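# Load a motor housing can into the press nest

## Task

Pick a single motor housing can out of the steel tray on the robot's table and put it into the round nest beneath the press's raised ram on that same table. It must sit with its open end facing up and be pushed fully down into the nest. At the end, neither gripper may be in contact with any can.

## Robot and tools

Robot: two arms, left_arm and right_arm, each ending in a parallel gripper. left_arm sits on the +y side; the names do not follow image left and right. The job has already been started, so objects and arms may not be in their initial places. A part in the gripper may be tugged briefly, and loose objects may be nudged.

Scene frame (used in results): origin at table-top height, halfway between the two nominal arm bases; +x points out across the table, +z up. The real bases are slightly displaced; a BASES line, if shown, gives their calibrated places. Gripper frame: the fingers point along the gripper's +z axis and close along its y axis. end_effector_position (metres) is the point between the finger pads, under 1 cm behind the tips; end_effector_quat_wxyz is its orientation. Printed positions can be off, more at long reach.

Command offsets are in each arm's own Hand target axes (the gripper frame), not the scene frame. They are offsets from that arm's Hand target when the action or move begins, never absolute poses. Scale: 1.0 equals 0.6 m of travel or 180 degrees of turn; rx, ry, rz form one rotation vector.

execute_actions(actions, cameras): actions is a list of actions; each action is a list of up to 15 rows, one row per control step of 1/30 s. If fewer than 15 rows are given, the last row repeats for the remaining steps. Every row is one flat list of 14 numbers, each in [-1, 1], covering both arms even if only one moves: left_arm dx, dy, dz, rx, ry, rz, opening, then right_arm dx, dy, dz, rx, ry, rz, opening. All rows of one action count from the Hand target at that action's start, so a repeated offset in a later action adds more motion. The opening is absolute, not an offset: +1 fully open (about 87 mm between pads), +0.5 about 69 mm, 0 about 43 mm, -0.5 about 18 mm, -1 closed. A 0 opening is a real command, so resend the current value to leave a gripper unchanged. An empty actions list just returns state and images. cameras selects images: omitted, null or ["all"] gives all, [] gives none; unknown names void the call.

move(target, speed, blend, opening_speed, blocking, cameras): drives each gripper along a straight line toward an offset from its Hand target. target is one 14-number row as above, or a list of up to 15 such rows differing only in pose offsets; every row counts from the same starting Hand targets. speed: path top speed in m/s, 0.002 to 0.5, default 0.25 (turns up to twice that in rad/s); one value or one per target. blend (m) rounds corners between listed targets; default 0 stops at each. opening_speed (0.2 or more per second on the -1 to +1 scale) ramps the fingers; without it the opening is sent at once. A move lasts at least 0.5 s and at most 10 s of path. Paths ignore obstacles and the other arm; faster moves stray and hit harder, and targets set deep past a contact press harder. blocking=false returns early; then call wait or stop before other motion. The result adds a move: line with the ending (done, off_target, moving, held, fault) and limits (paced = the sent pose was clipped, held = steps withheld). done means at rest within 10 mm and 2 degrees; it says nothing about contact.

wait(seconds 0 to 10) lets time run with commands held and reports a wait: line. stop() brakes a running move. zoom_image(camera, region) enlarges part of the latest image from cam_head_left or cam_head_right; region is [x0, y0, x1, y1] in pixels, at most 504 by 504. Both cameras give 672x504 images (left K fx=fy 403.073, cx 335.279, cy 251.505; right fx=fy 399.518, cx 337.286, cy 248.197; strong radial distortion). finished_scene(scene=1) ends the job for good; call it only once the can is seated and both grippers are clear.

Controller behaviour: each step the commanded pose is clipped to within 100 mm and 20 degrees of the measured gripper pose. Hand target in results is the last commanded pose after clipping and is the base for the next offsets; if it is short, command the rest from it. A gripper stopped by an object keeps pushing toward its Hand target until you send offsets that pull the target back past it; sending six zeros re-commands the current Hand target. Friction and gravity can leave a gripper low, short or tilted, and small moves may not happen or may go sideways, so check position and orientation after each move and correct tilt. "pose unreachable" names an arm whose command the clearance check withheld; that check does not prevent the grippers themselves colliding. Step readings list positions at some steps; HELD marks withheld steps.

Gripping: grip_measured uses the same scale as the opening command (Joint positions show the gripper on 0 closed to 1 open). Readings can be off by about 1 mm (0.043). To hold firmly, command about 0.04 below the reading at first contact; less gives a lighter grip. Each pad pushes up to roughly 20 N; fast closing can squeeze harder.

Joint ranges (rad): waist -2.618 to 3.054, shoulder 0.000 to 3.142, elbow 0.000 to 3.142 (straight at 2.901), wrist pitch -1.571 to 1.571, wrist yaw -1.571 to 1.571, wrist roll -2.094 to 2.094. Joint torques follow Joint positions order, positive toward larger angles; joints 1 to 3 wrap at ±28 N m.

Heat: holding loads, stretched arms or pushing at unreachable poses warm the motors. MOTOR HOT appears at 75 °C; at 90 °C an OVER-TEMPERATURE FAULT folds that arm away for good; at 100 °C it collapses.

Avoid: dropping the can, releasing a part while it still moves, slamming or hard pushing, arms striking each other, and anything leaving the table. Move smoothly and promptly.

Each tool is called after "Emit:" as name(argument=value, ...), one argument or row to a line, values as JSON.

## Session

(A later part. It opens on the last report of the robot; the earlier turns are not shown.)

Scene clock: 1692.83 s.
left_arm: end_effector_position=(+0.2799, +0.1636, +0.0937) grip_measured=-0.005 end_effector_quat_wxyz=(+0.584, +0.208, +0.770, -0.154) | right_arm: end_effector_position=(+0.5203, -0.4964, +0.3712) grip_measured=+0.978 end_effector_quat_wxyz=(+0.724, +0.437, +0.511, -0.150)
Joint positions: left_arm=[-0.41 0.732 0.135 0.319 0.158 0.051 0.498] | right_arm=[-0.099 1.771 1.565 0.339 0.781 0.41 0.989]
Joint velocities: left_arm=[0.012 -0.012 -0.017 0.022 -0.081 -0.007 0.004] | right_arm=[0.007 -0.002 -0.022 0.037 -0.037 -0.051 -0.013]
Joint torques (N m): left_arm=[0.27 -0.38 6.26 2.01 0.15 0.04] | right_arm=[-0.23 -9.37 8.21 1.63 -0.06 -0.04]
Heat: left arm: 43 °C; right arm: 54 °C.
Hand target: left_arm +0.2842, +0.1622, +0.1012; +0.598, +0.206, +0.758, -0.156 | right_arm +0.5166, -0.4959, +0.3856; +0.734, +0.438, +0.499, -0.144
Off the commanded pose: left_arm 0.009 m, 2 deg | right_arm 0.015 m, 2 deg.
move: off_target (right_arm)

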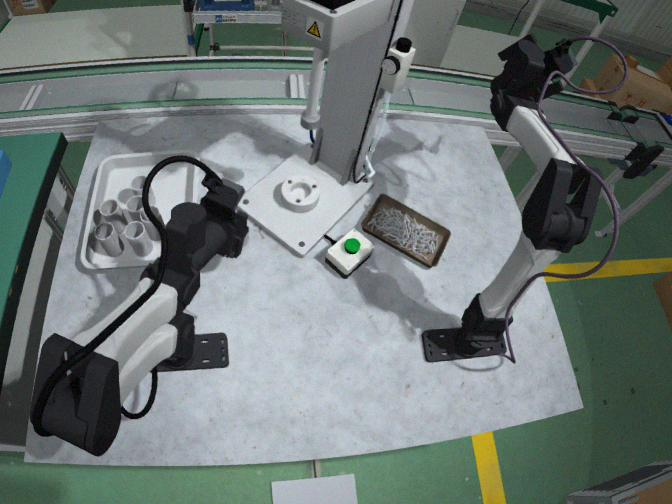

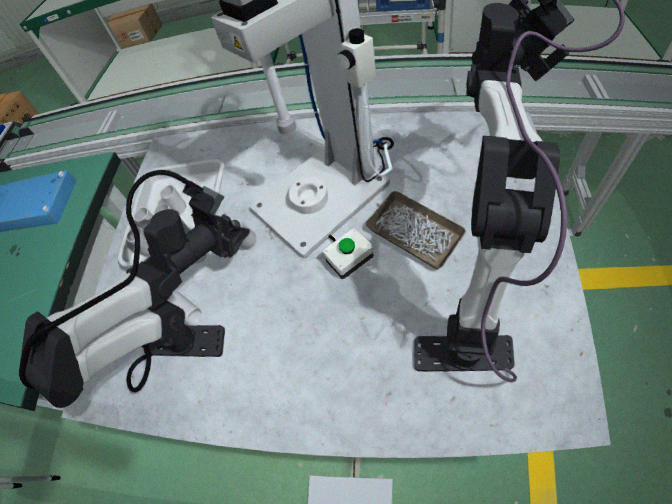

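Emit:
move(
  target=[
    [0.03,0,0.005,0,0,0,-0.6,0,0,0,0,0,0,1],
  ],
  speed=0.06,
  cameras=[],
)

Emit:
move(
  target=[
    [0.015,0,0.003,0,0,0,-0.6,0,0,0,0,0,0,1],
  ],
  speed=0.06,
)

Emit:
zoom_image(
  camera="cam_head_right",
  region=[190, 170, 310, 290],
)

Scene clock: 1697.07 s.
left_arm: end_effector_position=(+0.2816, +0.1625, +0.0813) grip_measured=-0.005 end_effector_quat_wxyz=(+0.592, +0.208, +0.763, -0.156) | right_arm: end_effector_position=(+0.5203, -0.4964, +0.3712) grip_measured=+0.978 end_effector_quat_wxyz=(+0.724, +0.437, +0.511, -0.150)
Joint positions: left_arm=[-0.41 0.811 0.073 0.481 0.16 0.051 0.497] | right_arm=[-0.099 1.771 1.565 0.339 0.781 0.41 0.989]
Joint velocities: left_arm=[-0.012 0.002 -0.002 -0.037 0.007 0.022 -0.013] | right_arm=[0.007 -0.017 -0.027 0.007 0.066 -0.022 -0.013]
Joint torques (N m): left_arm=[0.61 -0.32 5.46 1.94 0.15 0.04] | right_arm=[-0.23 -9.36 8.21 1.63 -0.06 -0.04]
Heat: left arm: 44 °C; right arm: 54 °C.
Hand target: left_arm +0.2831, +0.1632, +0.0828; +0.598, +0.206, +0.758, -0.156 | right_arm +0.5166, -0.4959, +0.3856; +0.734, +0.438, +0.499, -0.144
Off the commanded pose: left_arm 0.002 m, 1 deg | right_arm 0.015 m, 2 deg.
move: off_target (right_arm)
No camera images: "cameras" was empty.

Scene clock: 1698.03 s.
left_arm: end_effector_position=(+0.2846, +0.1606, +0.0804) grip_measured=-0.006 end_effector_quat_wxyz=(+0.604, +0.208, +0.753, -0.158) | right_arm: end_effector_position=(+0.5203, -0.4964, +0.3712) grip_measured=+0.978 end_effector_quat_wxyz=(+0.724, +0.437, +0.511, -0.150)
Joint positions: left_arm=[-0.41 0.87 0.046 0.599 0.165 0.051 0.497] | right_arm=[-0.099 1.771 1.565 0.339 0.781 0.41 0.989]
Joint velocities: left_arm=[-0.007 -0.012 0.002 -0.022 -0.007 -0.007 0.009] | right_arm=[0.002 -0.017 0.007 -0.037 0.007 -0.022 -0.003]
Joint torques (N m): left_arm=[0.87 -0.06 4.86 1.72 0.11 0.04] | right_arm=[-0.23 -9.36 8.21 1.62 -0.06 -0.04]
Heat: left arm: 43 °C; right arm: 54 °C.
Hand target: left_arm +0.2829, +0.1636, +0.0735; +0.598, +0.206, +0.758, -0.156 | right_arm +0.5166, -0.4959, +0.3856; +0.734, +0.438, +0.499, -0.144
Off the commanded pose: left_arm 0.008 m, 1 deg | right_arm 0.015 m, 2 deg.
move: off_target (right_arm)

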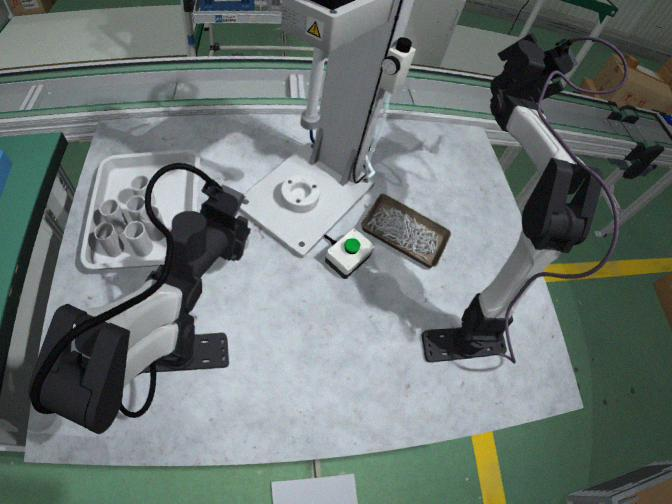

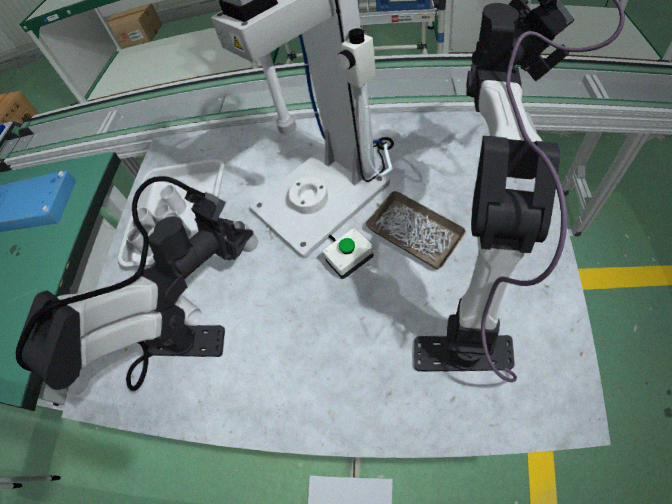

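Scaled by 4.200.

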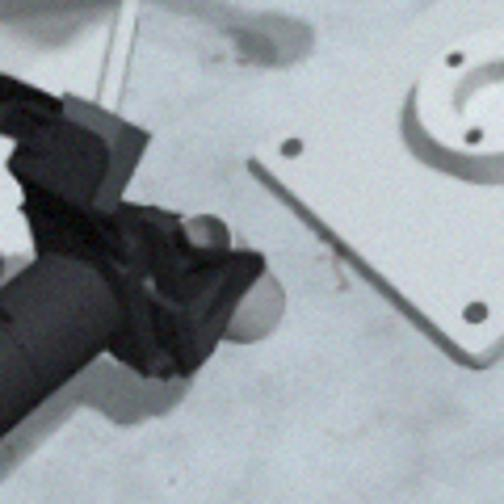

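Emit:
move(
  target=[
    [-0.012,0,-0.002,0,0,0,0.3,0,0,0,0,0,0,1],
  ],
  speed=0.02,
  opening_speed=0.4,
)

Emit:
zoom_image(
  camera="cam_head_right",
  region=[190, 170, 310, 290],
)

Emit:
zoom_image(
  camera="cam_head_left",
  region=[190, 170, 310, 290],
)

Scene clock: 1705.27 s.
left_arm: end_effector_position=(+0.2804, +0.1622, +0.0760) grip_measured=+0.300 end_effector_quat_wxyz=(+0.594, +0.209, +0.760, -0.158) | right_arm: end_effector_position=(+0.5203, -0.4964, +0.3712) grip_measured=+0.978 end_effector_quat_wxyz=(+0.724, +0.437, +0.511, -0.150)
Joint positions: left_arm=[-0.41 0.838 0.046 0.543 0.165 0.051 0.65] | right_arm=[-0.099 1.771 1.565 0.339 0.781 0.41 0.989]
Joint velocities: left_arm=[0.002 0.007 -0.002 -0.051 -0.007 0.037 -0.006] | right_arm=[-0.007 -0.007 -0.012 -0.007 -0.022 -0.022 -0.008]
Joint torques (N m): left_arm=[0.61 -1.43 6.99 1.58 0.14 0.06] | right_arm=[-0.23 -9.36 8.21 1.63 -0.06 -0.04]
Heat: left arm: 43 °C; right arm: 54 °C.
Hand target: left_arm +0.2833, +0.1631, +0.0809; +0.598, +0.206, +0.758, -0.156 | right_arm +0.5166, -0.4959, +0.3856; +0.734, +0.438, +0.499, -0.144
Off the commanded pose: left_arm 0.006 m, 1 deg | right_arm 0.015 m, 2 deg.
move: off_target (right_arm)

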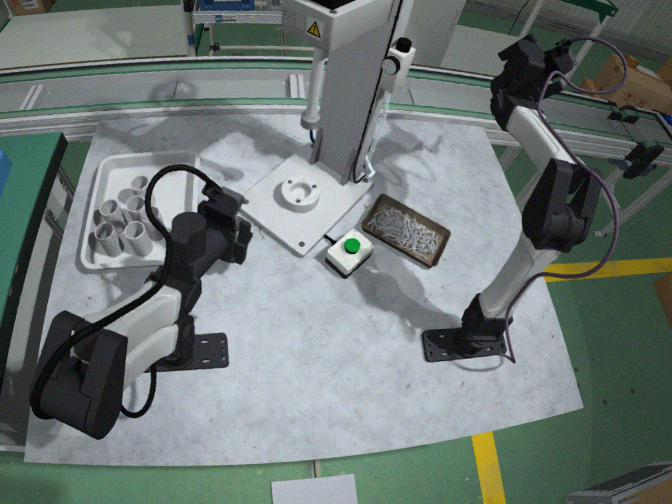

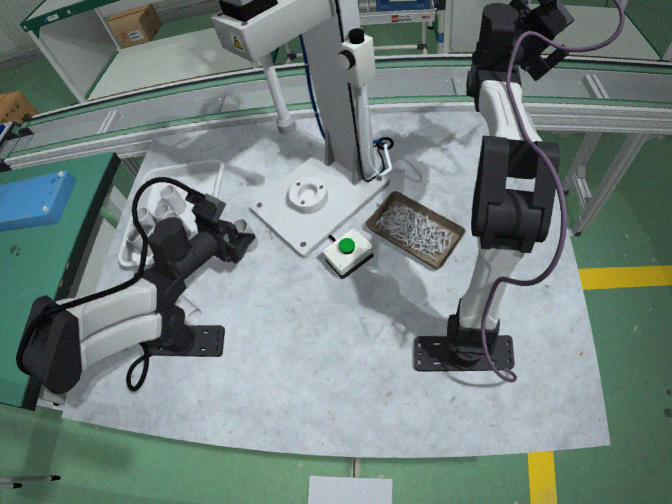

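Scaled by 4.200.

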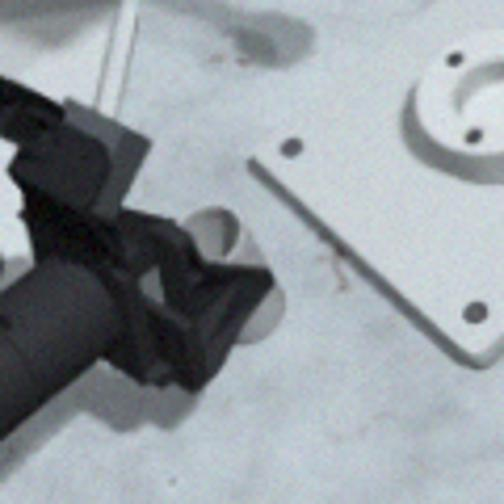

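Scaled by 4.200.

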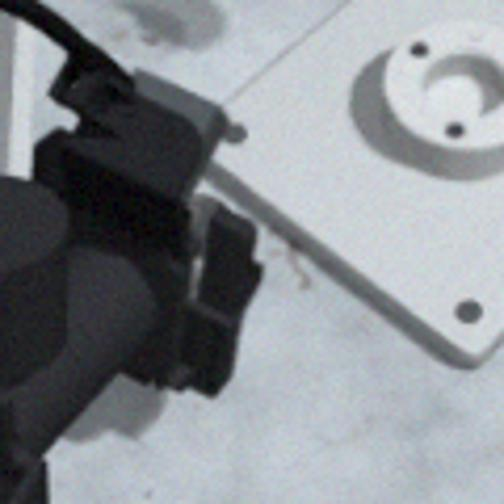

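Emit:
move(
  target=[
    [0,0,0.02,0,0,0,0.3,0,0,0,0,0,0,1],
  ],
  speed=0.03,
  cameras=[],
)

Emit:
move(
  target=[
    [0,0,0,0,0,0,-0.15,0,0,0,0,0,0,1],
  ],
  opening_speed=0.3,
)

Emit:
zoom_image(
  camera="cam_head_right",
  region=[190, 170, 310, 290],
)

Scene clock: 1710.20 s.
left_arm: end_effector_position=(+0.2847, +0.1608, +0.0645) grip_measured=+0.300 end_effector_quat_wxyz=(+0.583, +0.209, +0.769, -0.156) | right_arm: end_effector_position=(+0.5203, -0.4964, +0.3712) grip_measured=+0.978 end_effector_quat_wxyz=(+0.724, +0.437, +0.511, -0.150)
Joint positions: left_arm=[-0.41 0.959 0.046 0.635 0.163 0.051 0.65] | right_arm=[-0.099 1.771 1.565 0.339 0.781 0.41 0.989]
Joint velocities: left_arm=[0.002 0.007 -0.012 0.007 -0.051 -0.007 -0.004] | right_arm=[0.007 0.007 -0.017 -0.007 -0.037 0.007 0.003]
Joint torques (N m): left_arm=[-0.47 -0.55 7.77 1.83 0.04 0.04] | right_arm=[-0.23 -9.36 8.21 1.63 -0.06 -0.04]
Heat: left arm: 43 °C; right arm: 54 °C.
Hand target: left_arm +0.2937, +0.1573, +0.0777; +0.598, +0.206, +0.758, -0.156 | right_arm +0.5166, -0.4959, +0.3856; +0.734, +0.438, +0.499, -0.144
Off the commanded pose: left_arm 0.017 m, 2 deg | right_arm 0.015 m, 2 deg.
move: off_target (left_arm, right_arm)
No camera images: "cameras" was empty.

Scene clock: 1711.90 s.
left_arm: end_effector_position=(+0.2849, +0.1608, +0.0648) grip_measured=+0.004 end_effector_quat_wxyz=(+0.584, +0.209, +0.769, -0.156) | right_arm: end_effector_position=(+0.5203, -0.4964, +0.3712) grip_measured=+0.978 end_effector_quat_wxyz=(+0.724, +0.437, +0.511, -0.150)
Joint positions: left_arm=[-0.41 0.959 0.046 0.637 0.163 0.051 0.502] | right_arm=[-0.099 1.771 1.565 0.339 0.781 0.41 0.989]
Joint velocities: left_arm=[-0.002 -0.027 0.007 0.022 0.11 0.022 -0.006] | right_arm=[-0.002 -0.002 -0.017 -0.022 -0.007 0.037 -0.029]
Joint torques (N m): left_arm=[-0.44 -0.5 7.68 1.83 0.04 -0.01] | right_arm=[-0.23 -9.36 8.21 1.63 -0.06 -0.04]
Heat: left arm: 44 °C; right arm: 54 °C.
Hand target: left_arm +0.2937, +0.1573, +0.0777; +0.598, +0.206, +0.758, -0.156 | right_arm +0.5166, -0.4959, +0.3856; +0.734, +0.438, +0.499, -0.144
Off the commanded pose: left_arm 0.016 m, 2 deg | right_arm 0.015 m, 2 deg.
move: off_target (left_arm, right_arm)

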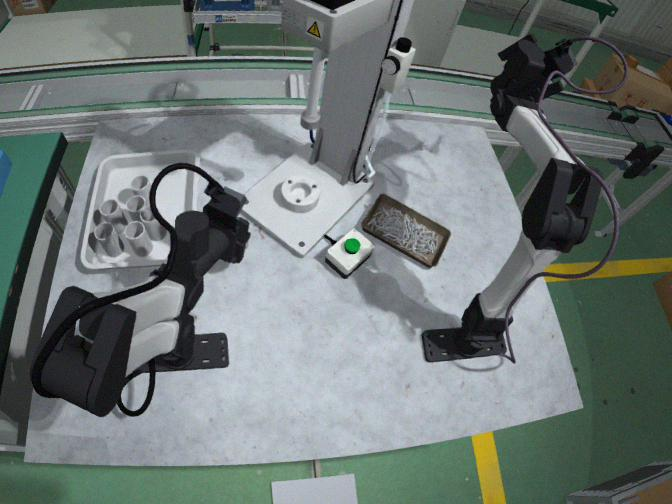

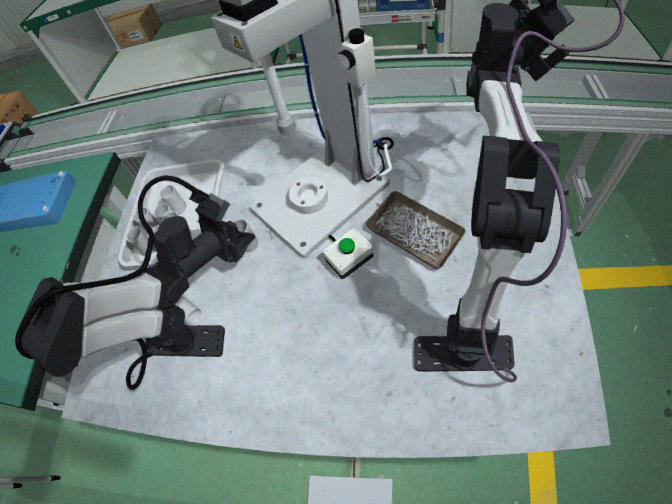

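Scaled by 4.200.

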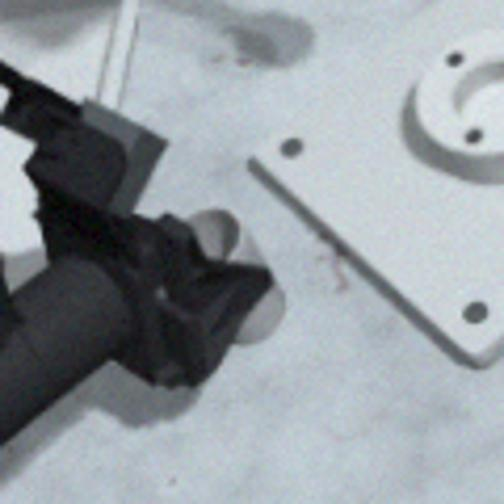

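Emit:
move(
  target=[
    [-0.2,0.002,-0.048,0,0,0,-0.5,0,0,0,0,0,0,1],
  ],
  speed=0.12,
)

Emit:
zoom_image(
  camera="cam_head_right",
  region=[190, 150, 310, 270],
)

Scene clock: 1721.10 s.
left_arm: end_effector_position=(+0.2902, +0.1582, +0.1781) grip_measured=+0.004 end_effector_quat_wxyz=(+0.574, +0.210, +0.776, -0.154) | right_arm: end_effector_position=(+0.5203, -0.4964, +0.3712) grip_measured=+0.978 end_effector_quat_wxyz=(+0.724, +0.437, +0.511, -0.150)
Joint positions: left_arm=[-0.418 0.722 0.495 -0.074 0.154 0.051 0.502] | right_arm=[-0.099 1.771 1.565 0.339 0.781 0.41 0.989]
Joint velocities: left_arm=[0.002 0.002 0.017 0.037 -0.007 0.007 0.001] | right_arm=[0.012 -0.007 0.002 0.037 0.066 -0.037 -0.024]
Joint torques (N m): left_arm=[-0.62 -2 9.68 1.79 0.06 -0.01] | right_arm=[-0.23 -9.36 8.21 1.62 -0.06 -0.04]
Heat: left arm: 45 °C; right arm: 54 °C.
Hand target: left_arm +0.2947, +0.1556, +0.2016; +0.598, +0.206, +0.758, -0.156 | right_arm +0.5166, -0.4959, +0.3856; +0.734, +0.438, +0.499, -0.144
Off the commanded pose: left_arm 0.023 m, 3 deg | right_arm 0.015 m, 2 deg.
move: off_target (left_arm, right_arm)

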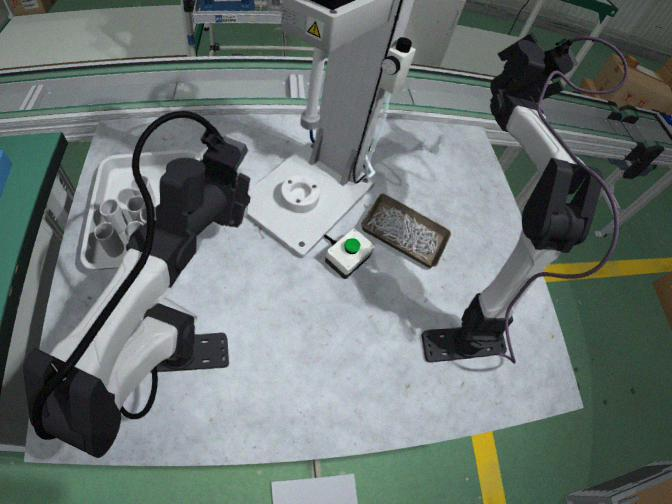

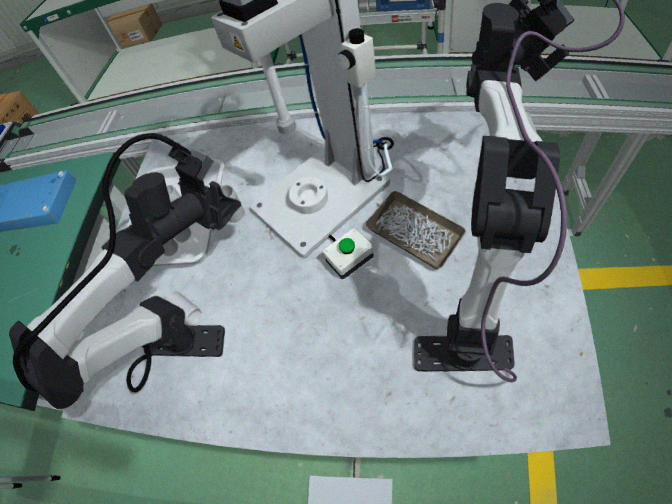

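Scaled by 4.200.

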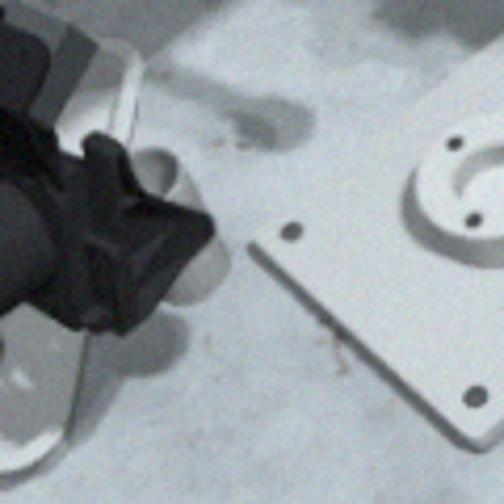

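Emit:
move(
  target=[
    [-0.0695,-0.107,0.2245,0,0,0,-0.5,0,0,0,0,0,0,1],
  ],
  speed=0.12,
)

Emit:
zoom_image(
  camera="cam_head_right",
  region=[240, 110, 360, 230],
)

Emit:
zoom_image(
  camera="cam_head_left",
  region=[240, 110, 360, 230],
)

Scene clock: 1726.80 s.
left_arm: end_effector_position=(+0.3750, +0.0386, +0.1800) grip_measured=+0.004 end_effector_quat_wxyz=(+0.569, +0.216, +0.779, -0.150) | right_arm: end_effector_position=(+0.5203, -0.4964, +0.3712) grip_measured=+0.978 end_effector_quat_wxyz=(+0.724, +0.437, +0.511, -0.150)
Joint positions: left_arm=[-0.713 1.378 0.832 0.23 -0.126 -0.028 0.502] | right_arm=[-0.099 1.771 1.565 0.339 0.781 0.41 0.989]
Joint velocities: left_arm=[0.002 0.017 0.017 0.066 -0.022 -0.022 -0.004] | right_arm=[-0.012 0.002 0.002 -0.051 -0.022 -0.066 -0.008]
Joint torques (N m): left_arm=[-0.5 -5.48 9.74 2.04 -0.04 -0.08] | right_arm=[-0.23 -9.35 8.21 1.63 -0.06 -0.04]
Heat: left arm: 46 °C; right arm: 54 °C.
Hand target: left_arm +0.3860, +0.0291, +0.2054; +0.597, +0.202, +0.760, -0.161 | right_arm +0.5166, -0.4959, +0.3856; +0.734, +0.438, +0.499, -0.144
Off the commanded pose: left_arm 0.033 m, 4 deg | right_arm 0.015 m, 2 deg.
move: off_target (left_arm, right_arm)

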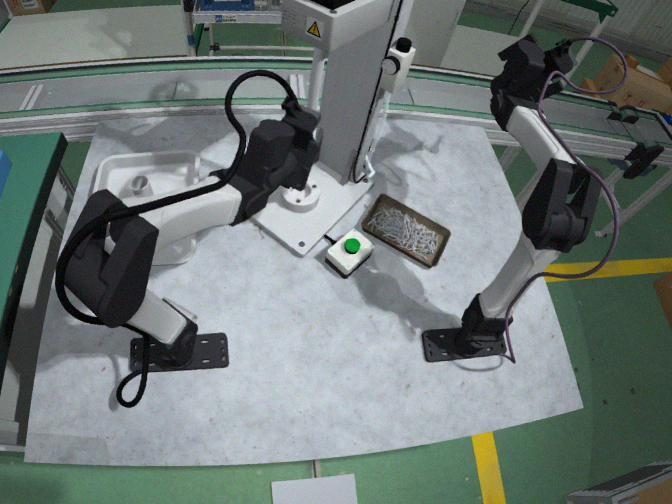

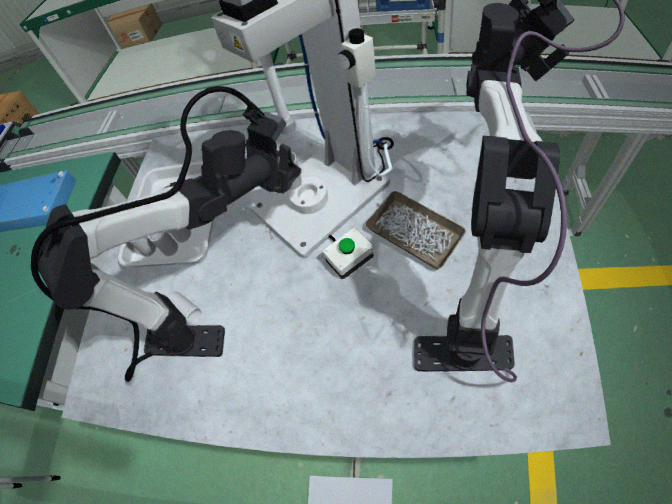

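Scaled by 4.200.

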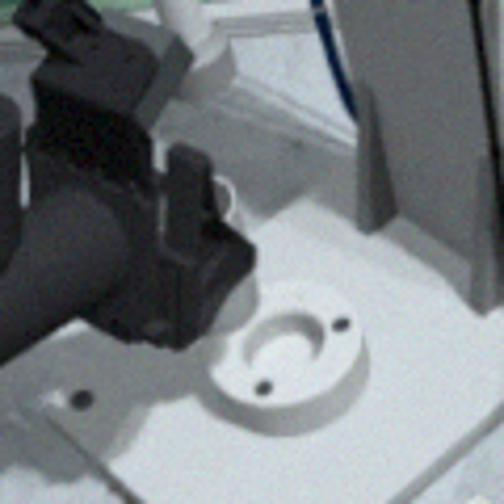

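Scaled by 4.200.

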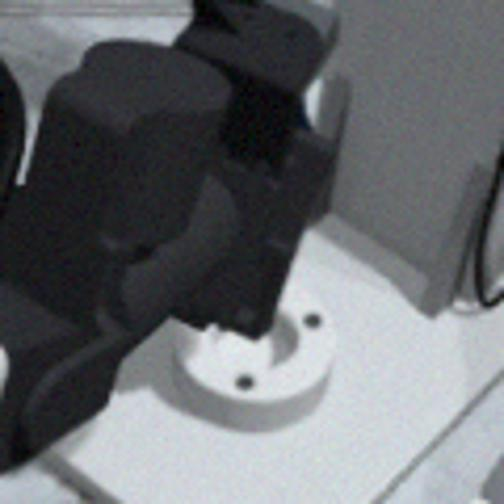

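Emit:
move(
  target=[
    [-0.008,-0.031,0.032,0,-0.012,0,-0.5,0,0,0,0,0,0,1],
  ],
  speed=0.08,
)

Emit:
zoom_image(
  camera="cam_head_right",
  region=[260, 130, 360, 230],
)

Emit:
zoom_image(
  camera="cam_head_left",
  region=[260, 130, 360, 230],
)

Scene clock: 1733.37 s.
left_arm: end_effector_position=(+0.3827, +0.0125, +0.1790) grip_measured=+0.004 end_effector_quat_wxyz=(+0.582, +0.215, +0.769, -0.155) | right_arm: end_effector_position=(+0.5203, -0.4964, +0.3712) grip_measured=+0.978 end_effector_quat_wxyz=(+0.724, +0.437, +0.511, -0.150)
Joint positions: left_arm=[-0.766 1.465 0.868 0.315 -0.174 -0.037 0.502] | right_arm=[-0.099 1.771 1.565 0.339 0.781 0.41 0.989]
Joint velocities: left_arm=[-0.007 -0.007 0.002 -0.095 -0.066 0.007 -0.004] | right_arm=[0.007 -0.007 0.007 -0.037 0.022 -0.051 -0.003]
Joint torques (N m): left_arm=[-0.28 -6.05 9.72 2.09 -0.07 -0.02] | right_arm=[-0.23 -9.36 8.21 1.63 -0.06 -0.04]
Heat: left arm: 47 °C; right arm: 54 °C.
Hand target: left_arm +0.3938, +0.0031, +0.2048; +0.611, +0.199, +0.749, -0.166 | right_arm +0.5166, -0.4959, +0.3856; +0.734, +0.438, +0.499, -0.144
Off the commanded pose: left_arm 0.030 m, 5 deg | right_arm 0.015 m, 2 deg.
move: off_target (left_arm, right_arm)

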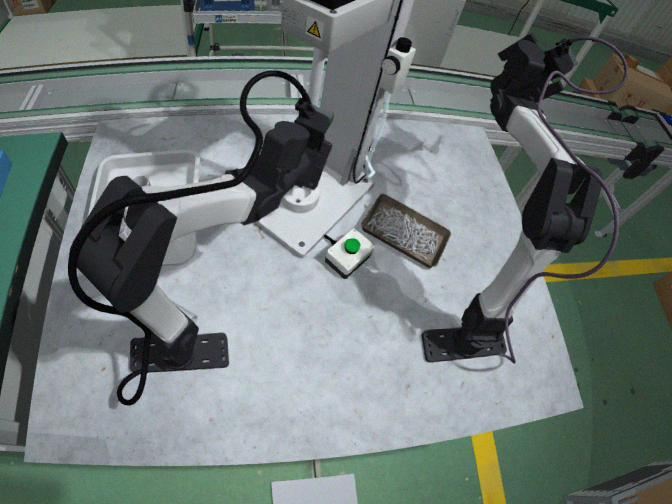

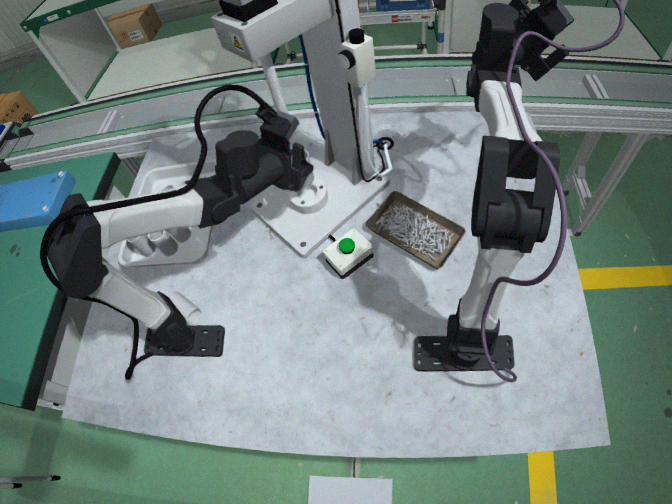

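Scaled by 5.040.

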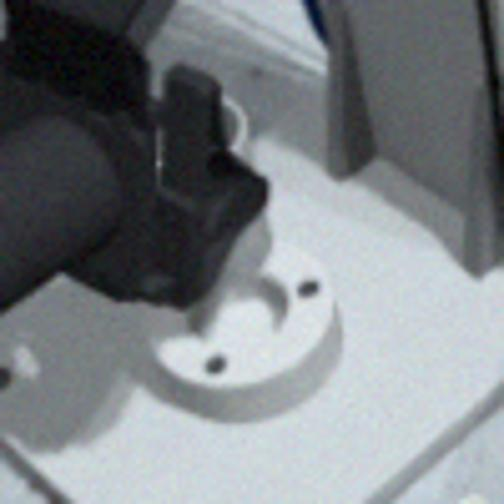

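Scaled by 5.040.

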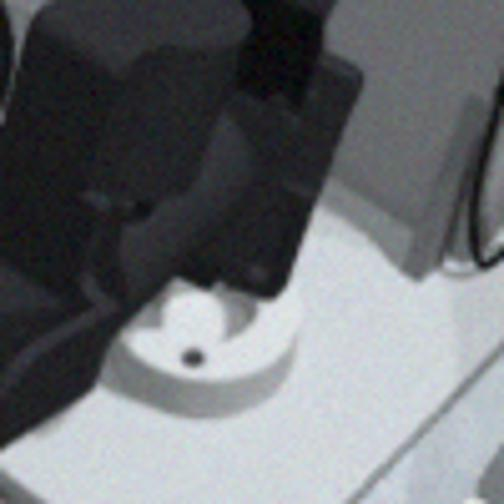

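Emit:
move(
  target=[
    [0.03,0,0.012,0,0,0,-0.5,0,0,0,0,0,0,1],
  ],
  speed=0.06,
)

Emit:
zoom_image(
  camera="cam_head_right",
  region=[270, 150, 340, 220],
)

Emit:
zoom_image(
  camera="cam_head_left",
  region=[270, 150, 340, 220],
)

Scene clock: 1740.23 s.
left_arm: end_effector_position=(+0.3904, +0.0027, +0.1773) grip_measured=+0.004 end_effector_quat_wxyz=(+0.595, +0.212, +0.758, -0.163) | right_arm: end_effector_position=(+0.5203, -0.4964, +0.3712) grip_measured=+0.978 end_effector_quat_wxyz=(+0.724, +0.437, +0.511, -0.150)
Joint positions: left_arm=[-0.77 1.513 0.868 0.401 -0.172 -0.037 0.502] | right_arm=[-0.099 1.771 1.565 0.339 0.781 0.41 0.989]
Joint velocities: left_arm=[-0.017 -0.012 -0.027 -0.022 -0.051 -0.051 0.004] | right_arm=[0.002 -0.012 -0.012 0.051 0.007 -0.037 0.008]
Joint torques (N m): left_arm=[0.28 -6.46 6.67 2.07 -0.06 -0.02] | right_arm=[-0.23 -9.36 8.21 1.63 -0.06 -0.04]
Heat: left arm: 47 °C; right arm: 54 °C.
Hand target: left_arm +0.3967, +0.0017, +0.1855; +0.611, +0.199, +0.748, -0.166 | right_arm +0.5166, -0.4959, +0.3856; +0.734, +0.438, +0.499, -0.144
Off the commanded pose: left_arm 0.011 m, 3 deg | right_arm 0.015 m, 2 deg.
move: off_target (left_arm, right_arm)

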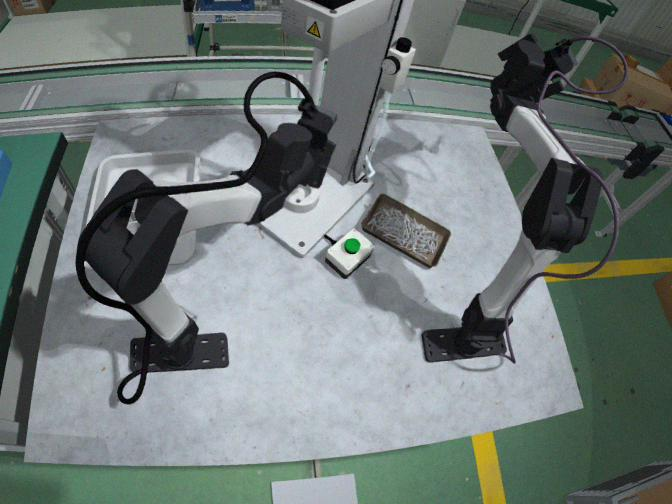

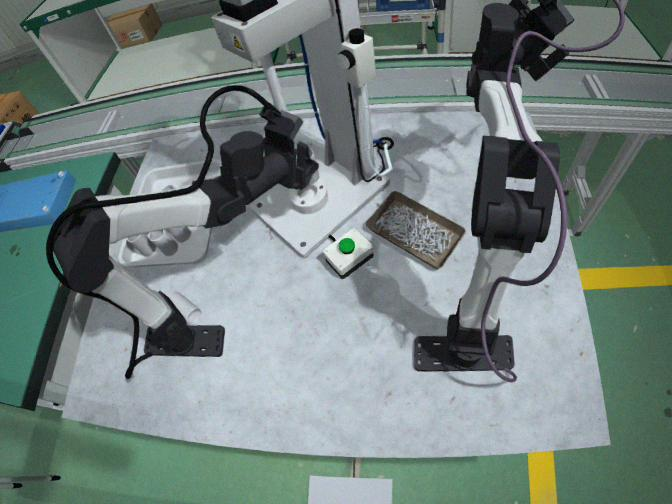

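Scaled by 7.200.

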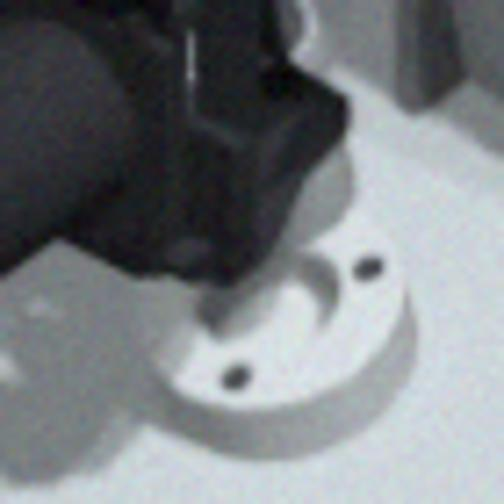

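Scaled by 7.200.

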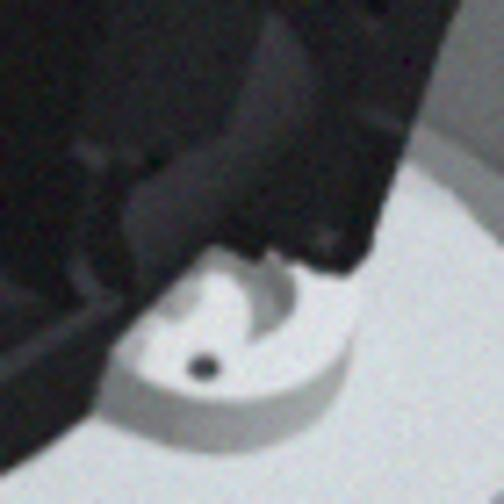

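Emit:
move(
  target=[
    [0.035,0.018,0,0,0.008,0,-0.5,0,0,0,0,0,0,1],
  ],
  speed=0.06,
)

Emit:
zoom_image(
  camera="cam_head_right",
  region=[270, 150, 340, 220],
)

Emit:
zoom_image(
  camera="cam_head_left",
  region=[270, 150, 340, 220],
)

Scene clock: 1745.90 s.
left_arm: end_effector_position=(+0.3892, +0.0036, +0.1685) grip_measured=+0.004 end_effector_quat_wxyz=(+0.597, +0.221, +0.752, -0.173) | right_arm: end_effector_position=(+0.5203, -0.4964, +0.3712) grip_measured=+0.978 end_effector_quat_wxyz=(+0.724, +0.437, +0.511, -0.150)
Joint positions: left_arm=[-0.757 1.521 0.825 0.463 -0.133 -0.027 0.502] | right_arm=[-0.099 1.771 1.565 0.339 0.781 0.41 0.989]
Joint velocities: left_arm=[0.012 -0.007 -0.002 0.007 0.022 0.007 -0.006] | right_arm=[0.012 0.002 0.027 0.022 0.051 -0.066 -0.008]
Joint torques (N m): left_arm=[2.03 -5.89 5.45 1.89 -0.07 -0.12] | right_arm=[-0.23 -9.36 8.23 1.63 -0.06 -0.04]
Heat: left arm: 46 °C; right arm: 54 °C.
Hand target: left_arm +0.3984, +0.0135, +0.1652; +0.601, +0.201, +0.756, -0.163 | right_arm +0.5166, -0.4959, +0.3856; +0.734, +0.438, +0.499, -0.144
Off the commanded pose: left_arm 0.014 m, 3 deg | right_arm 0.015 m, 2 deg.
move: off_target (left_arm, right_arm)

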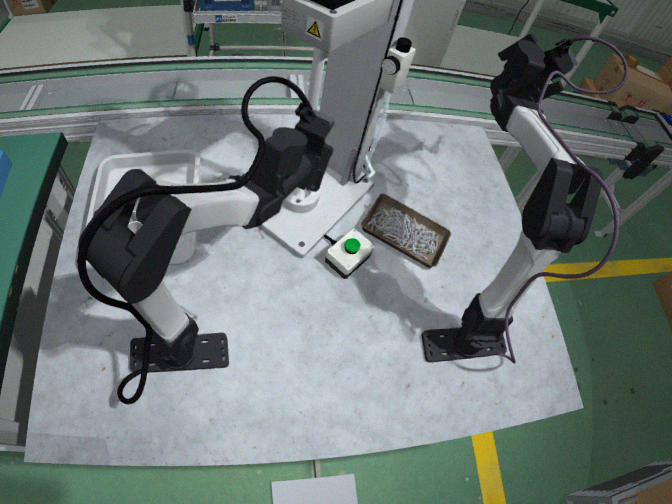

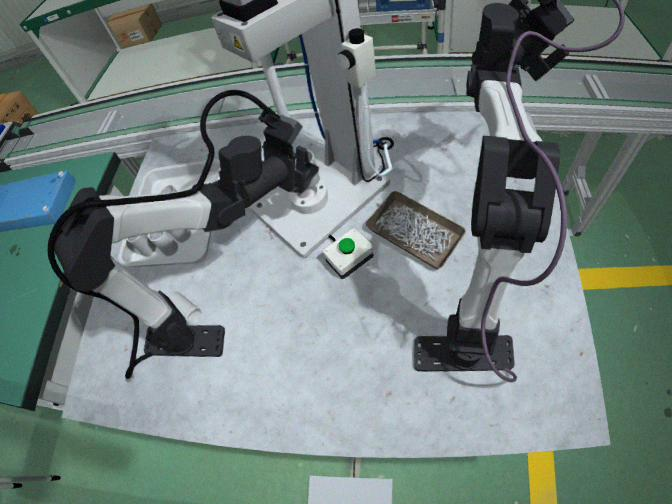

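Scaled by 7.200.

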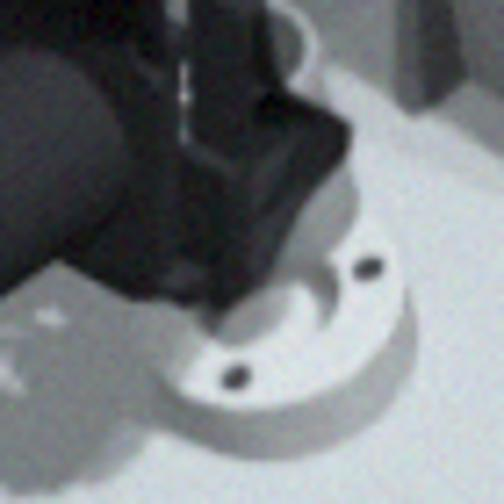

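Scaled by 7.200.

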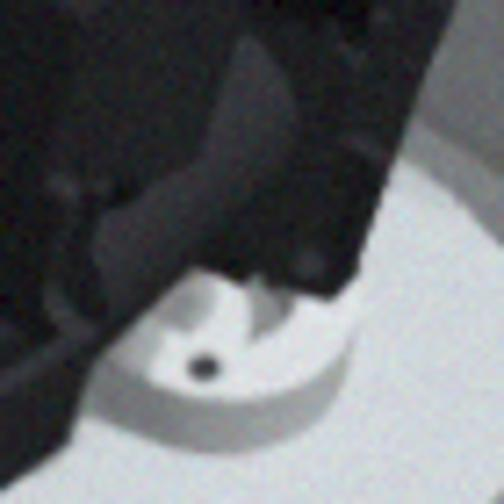

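Emit:
move(
  target=[
    [0.004,0.017,-0.004,0,0.008,0,-0.5,0,0,0,0,0,0,1],
  ],
  speed=0.06,
)

Emit:
zoom_image(
  camera="cam_head_right",
  region=[270, 150, 340, 220],
)

Scene clock: 1749.87 s.
left_arm: end_effector_position=(+0.3900, +0.0037, +0.1682) grip_measured=+0.004 end_effector_quat_wxyz=(+0.594, +0.238, +0.747, -0.180) | right_arm: end_effector_position=(+0.5203, -0.4964, +0.3712) grip_measured=+0.978 end_effector_quat_wxyz=(+0.724, +0.437, +0.511, -0.150)
Joint positions: left_arm=[-0.738 1.521 0.825 0.463 -0.08 -0.005 0.502] | right_arm=[-0.099 1.771 1.565 0.339 0.781 0.41 0.989]
Joint velocities: left_arm=[0.012 0.012 -0.027 -0.095 0.022 -0.066 -0.001] | right_arm=[-0.012 -0.012 -0.012 0.037 0.007 0.007 0.003]
Joint torques (N m): left_arm=[3.17 -7.45 5.68 1.48 -0.31 -0.31] | right_arm=[-0.23 -9.36 8.21 1.63 -0.06 -0.04]
Heat: left arm: 46 °C; right arm: 54 °C.
Hand target: left_arm +0.4011, +0.0238, +0.1635; +0.592, +0.203, +0.763, -0.160 | right_arm +0.5166, -0.4959, +0.3856; +0.734, +0.438, +0.499, -0.144
Off the commanded pose: left_arm 0.023 m, 5 deg | right_arm 0.015 m, 2 deg.
move: off_target (left_arm, right_arm)

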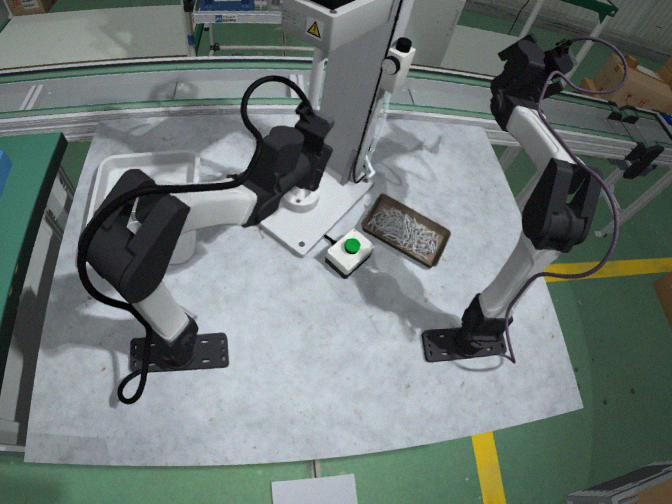

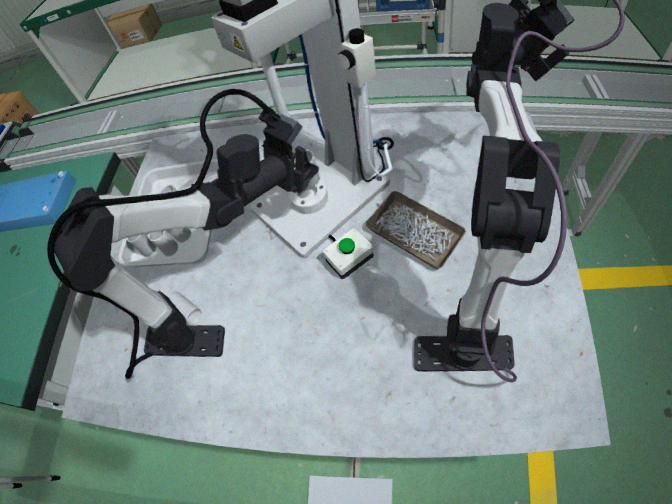

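Scaled by 7.200.

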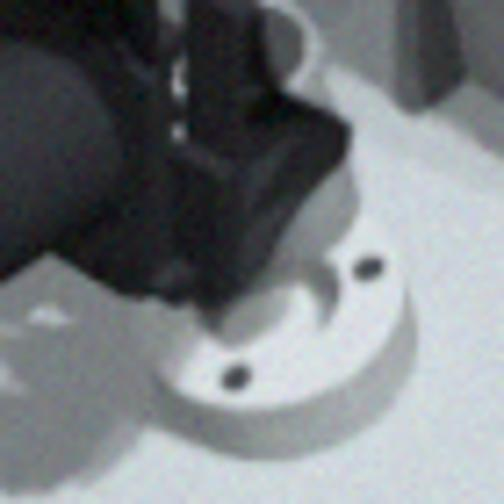

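Emit:
zoom_image(
  camera="cam_head_right",
  region=[285, 165, 335, 215],
)

Emit:
zoom_image(
  camera="cam_head_right",
  region=[240, 90, 340, 190],
)

Emit:
zoom_image(
  camera="cam_head_left",
  region=[250, 70, 350, 170],
)

Scaled by 10.080.

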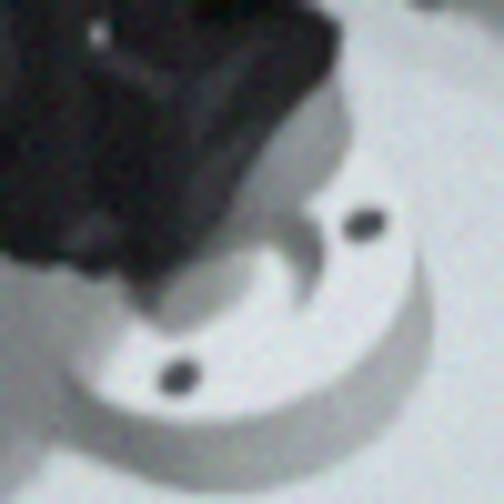

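Scaled by 5.040.

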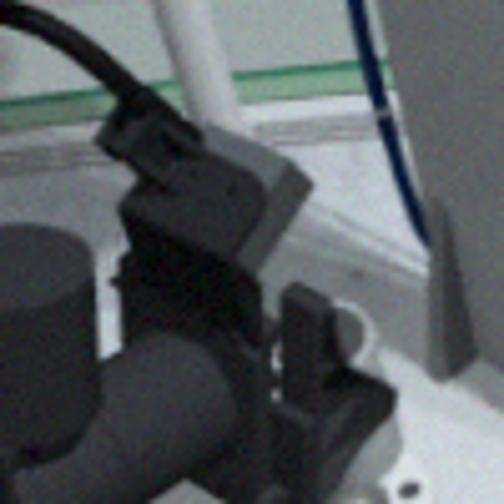

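Scaled by 5.040.

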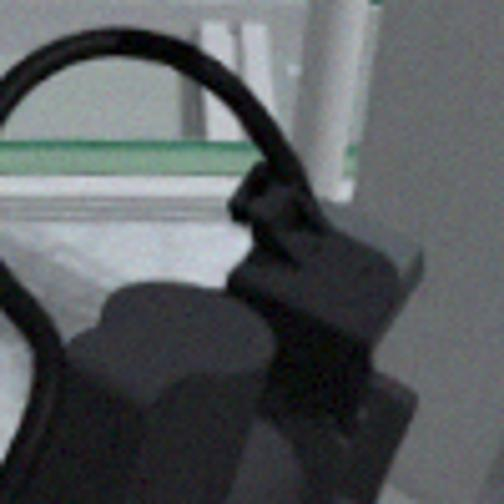

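Emit:
move(
  target=[
    [-0.005,0.0,-0.06,0,0,0,-0.5,0,0,0,0,0,0,1],
  ],
  speed=0.06,
)

Emit:
zoom_image(
  camera="cam_head_right",
  region=[250, 100, 350, 200],
)

Emit:
zoom_image(
  camera="cam_head_left",
  region=[250, 70, 350, 170],
)

Scene clock: 1766.73 s.
left_arm: end_effector_position=(+0.3713, +0.0387, +0.1623) grip_measured=+0.004 end_effector_quat_wxyz=(+0.576, +0.215, +0.773, -0.155) | right_arm: end_effector_position=(+0.5203, -0.4964, +0.3712) grip_measured=+0.978 end_effector_quat_wxyz=(+0.724, +0.437, +0.511, -0.150)
Joint positions: left_arm=[-0.718 1.389 0.746 0.35 -0.126 -0.029 0.502] | right_arm=[-0.099 1.771 1.565 0.339 0.781 0.41 0.989]
Joint velocities: left_arm=[-0.007 0.012 -0.007 -0.007 0.037 0.081 0.004] | right_arm=[-0.012 0.007 0.007 0.022 -0.022 -0.081 -0.008]
Joint torques (N m): left_arm=[0.08 -9.09 5.96 1.78 -0.03 -0.02] | right_arm=[-0.23 -9.36 8.21 1.62 -0.06 -0.04]
Heat: left arm: 45 °C; right arm: 54 °C.
Hand target: left_arm +0.3713, +0.0405, +0.1763; +0.592, +0.203, +0.763, -0.160 | right_arm +0.5166, -0.4959, +0.3856; +0.734, +0.438, +0.499, -0.144
Off the commanded pose: left_arm 0.013 m, 3 deg | right_arm 0.015 m, 2 deg.
move: off_target (left_arm, right_arm)

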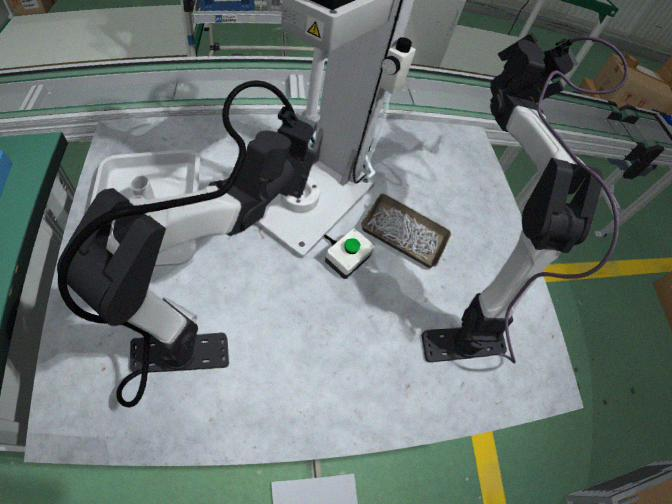

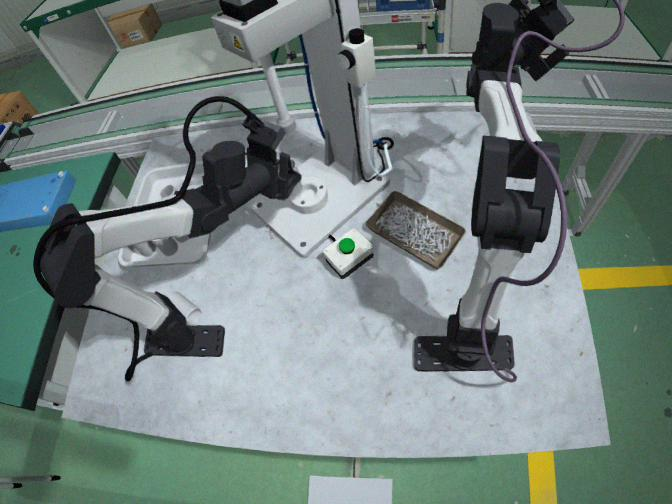

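Scaled by 5.040.

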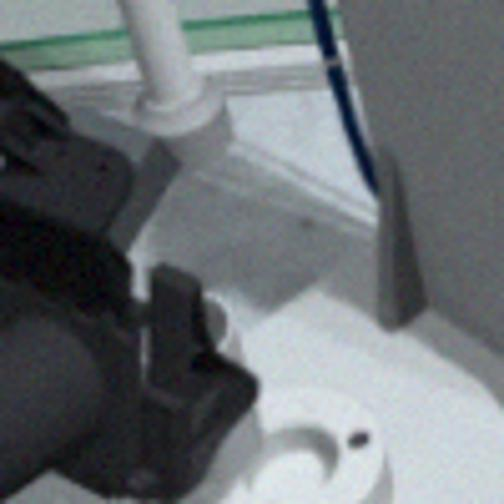

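Scaled by 5.040.

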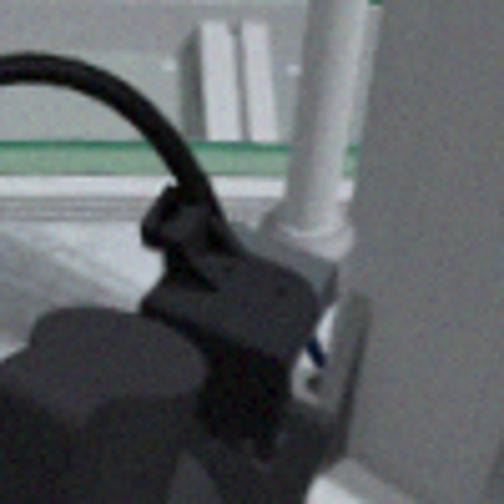

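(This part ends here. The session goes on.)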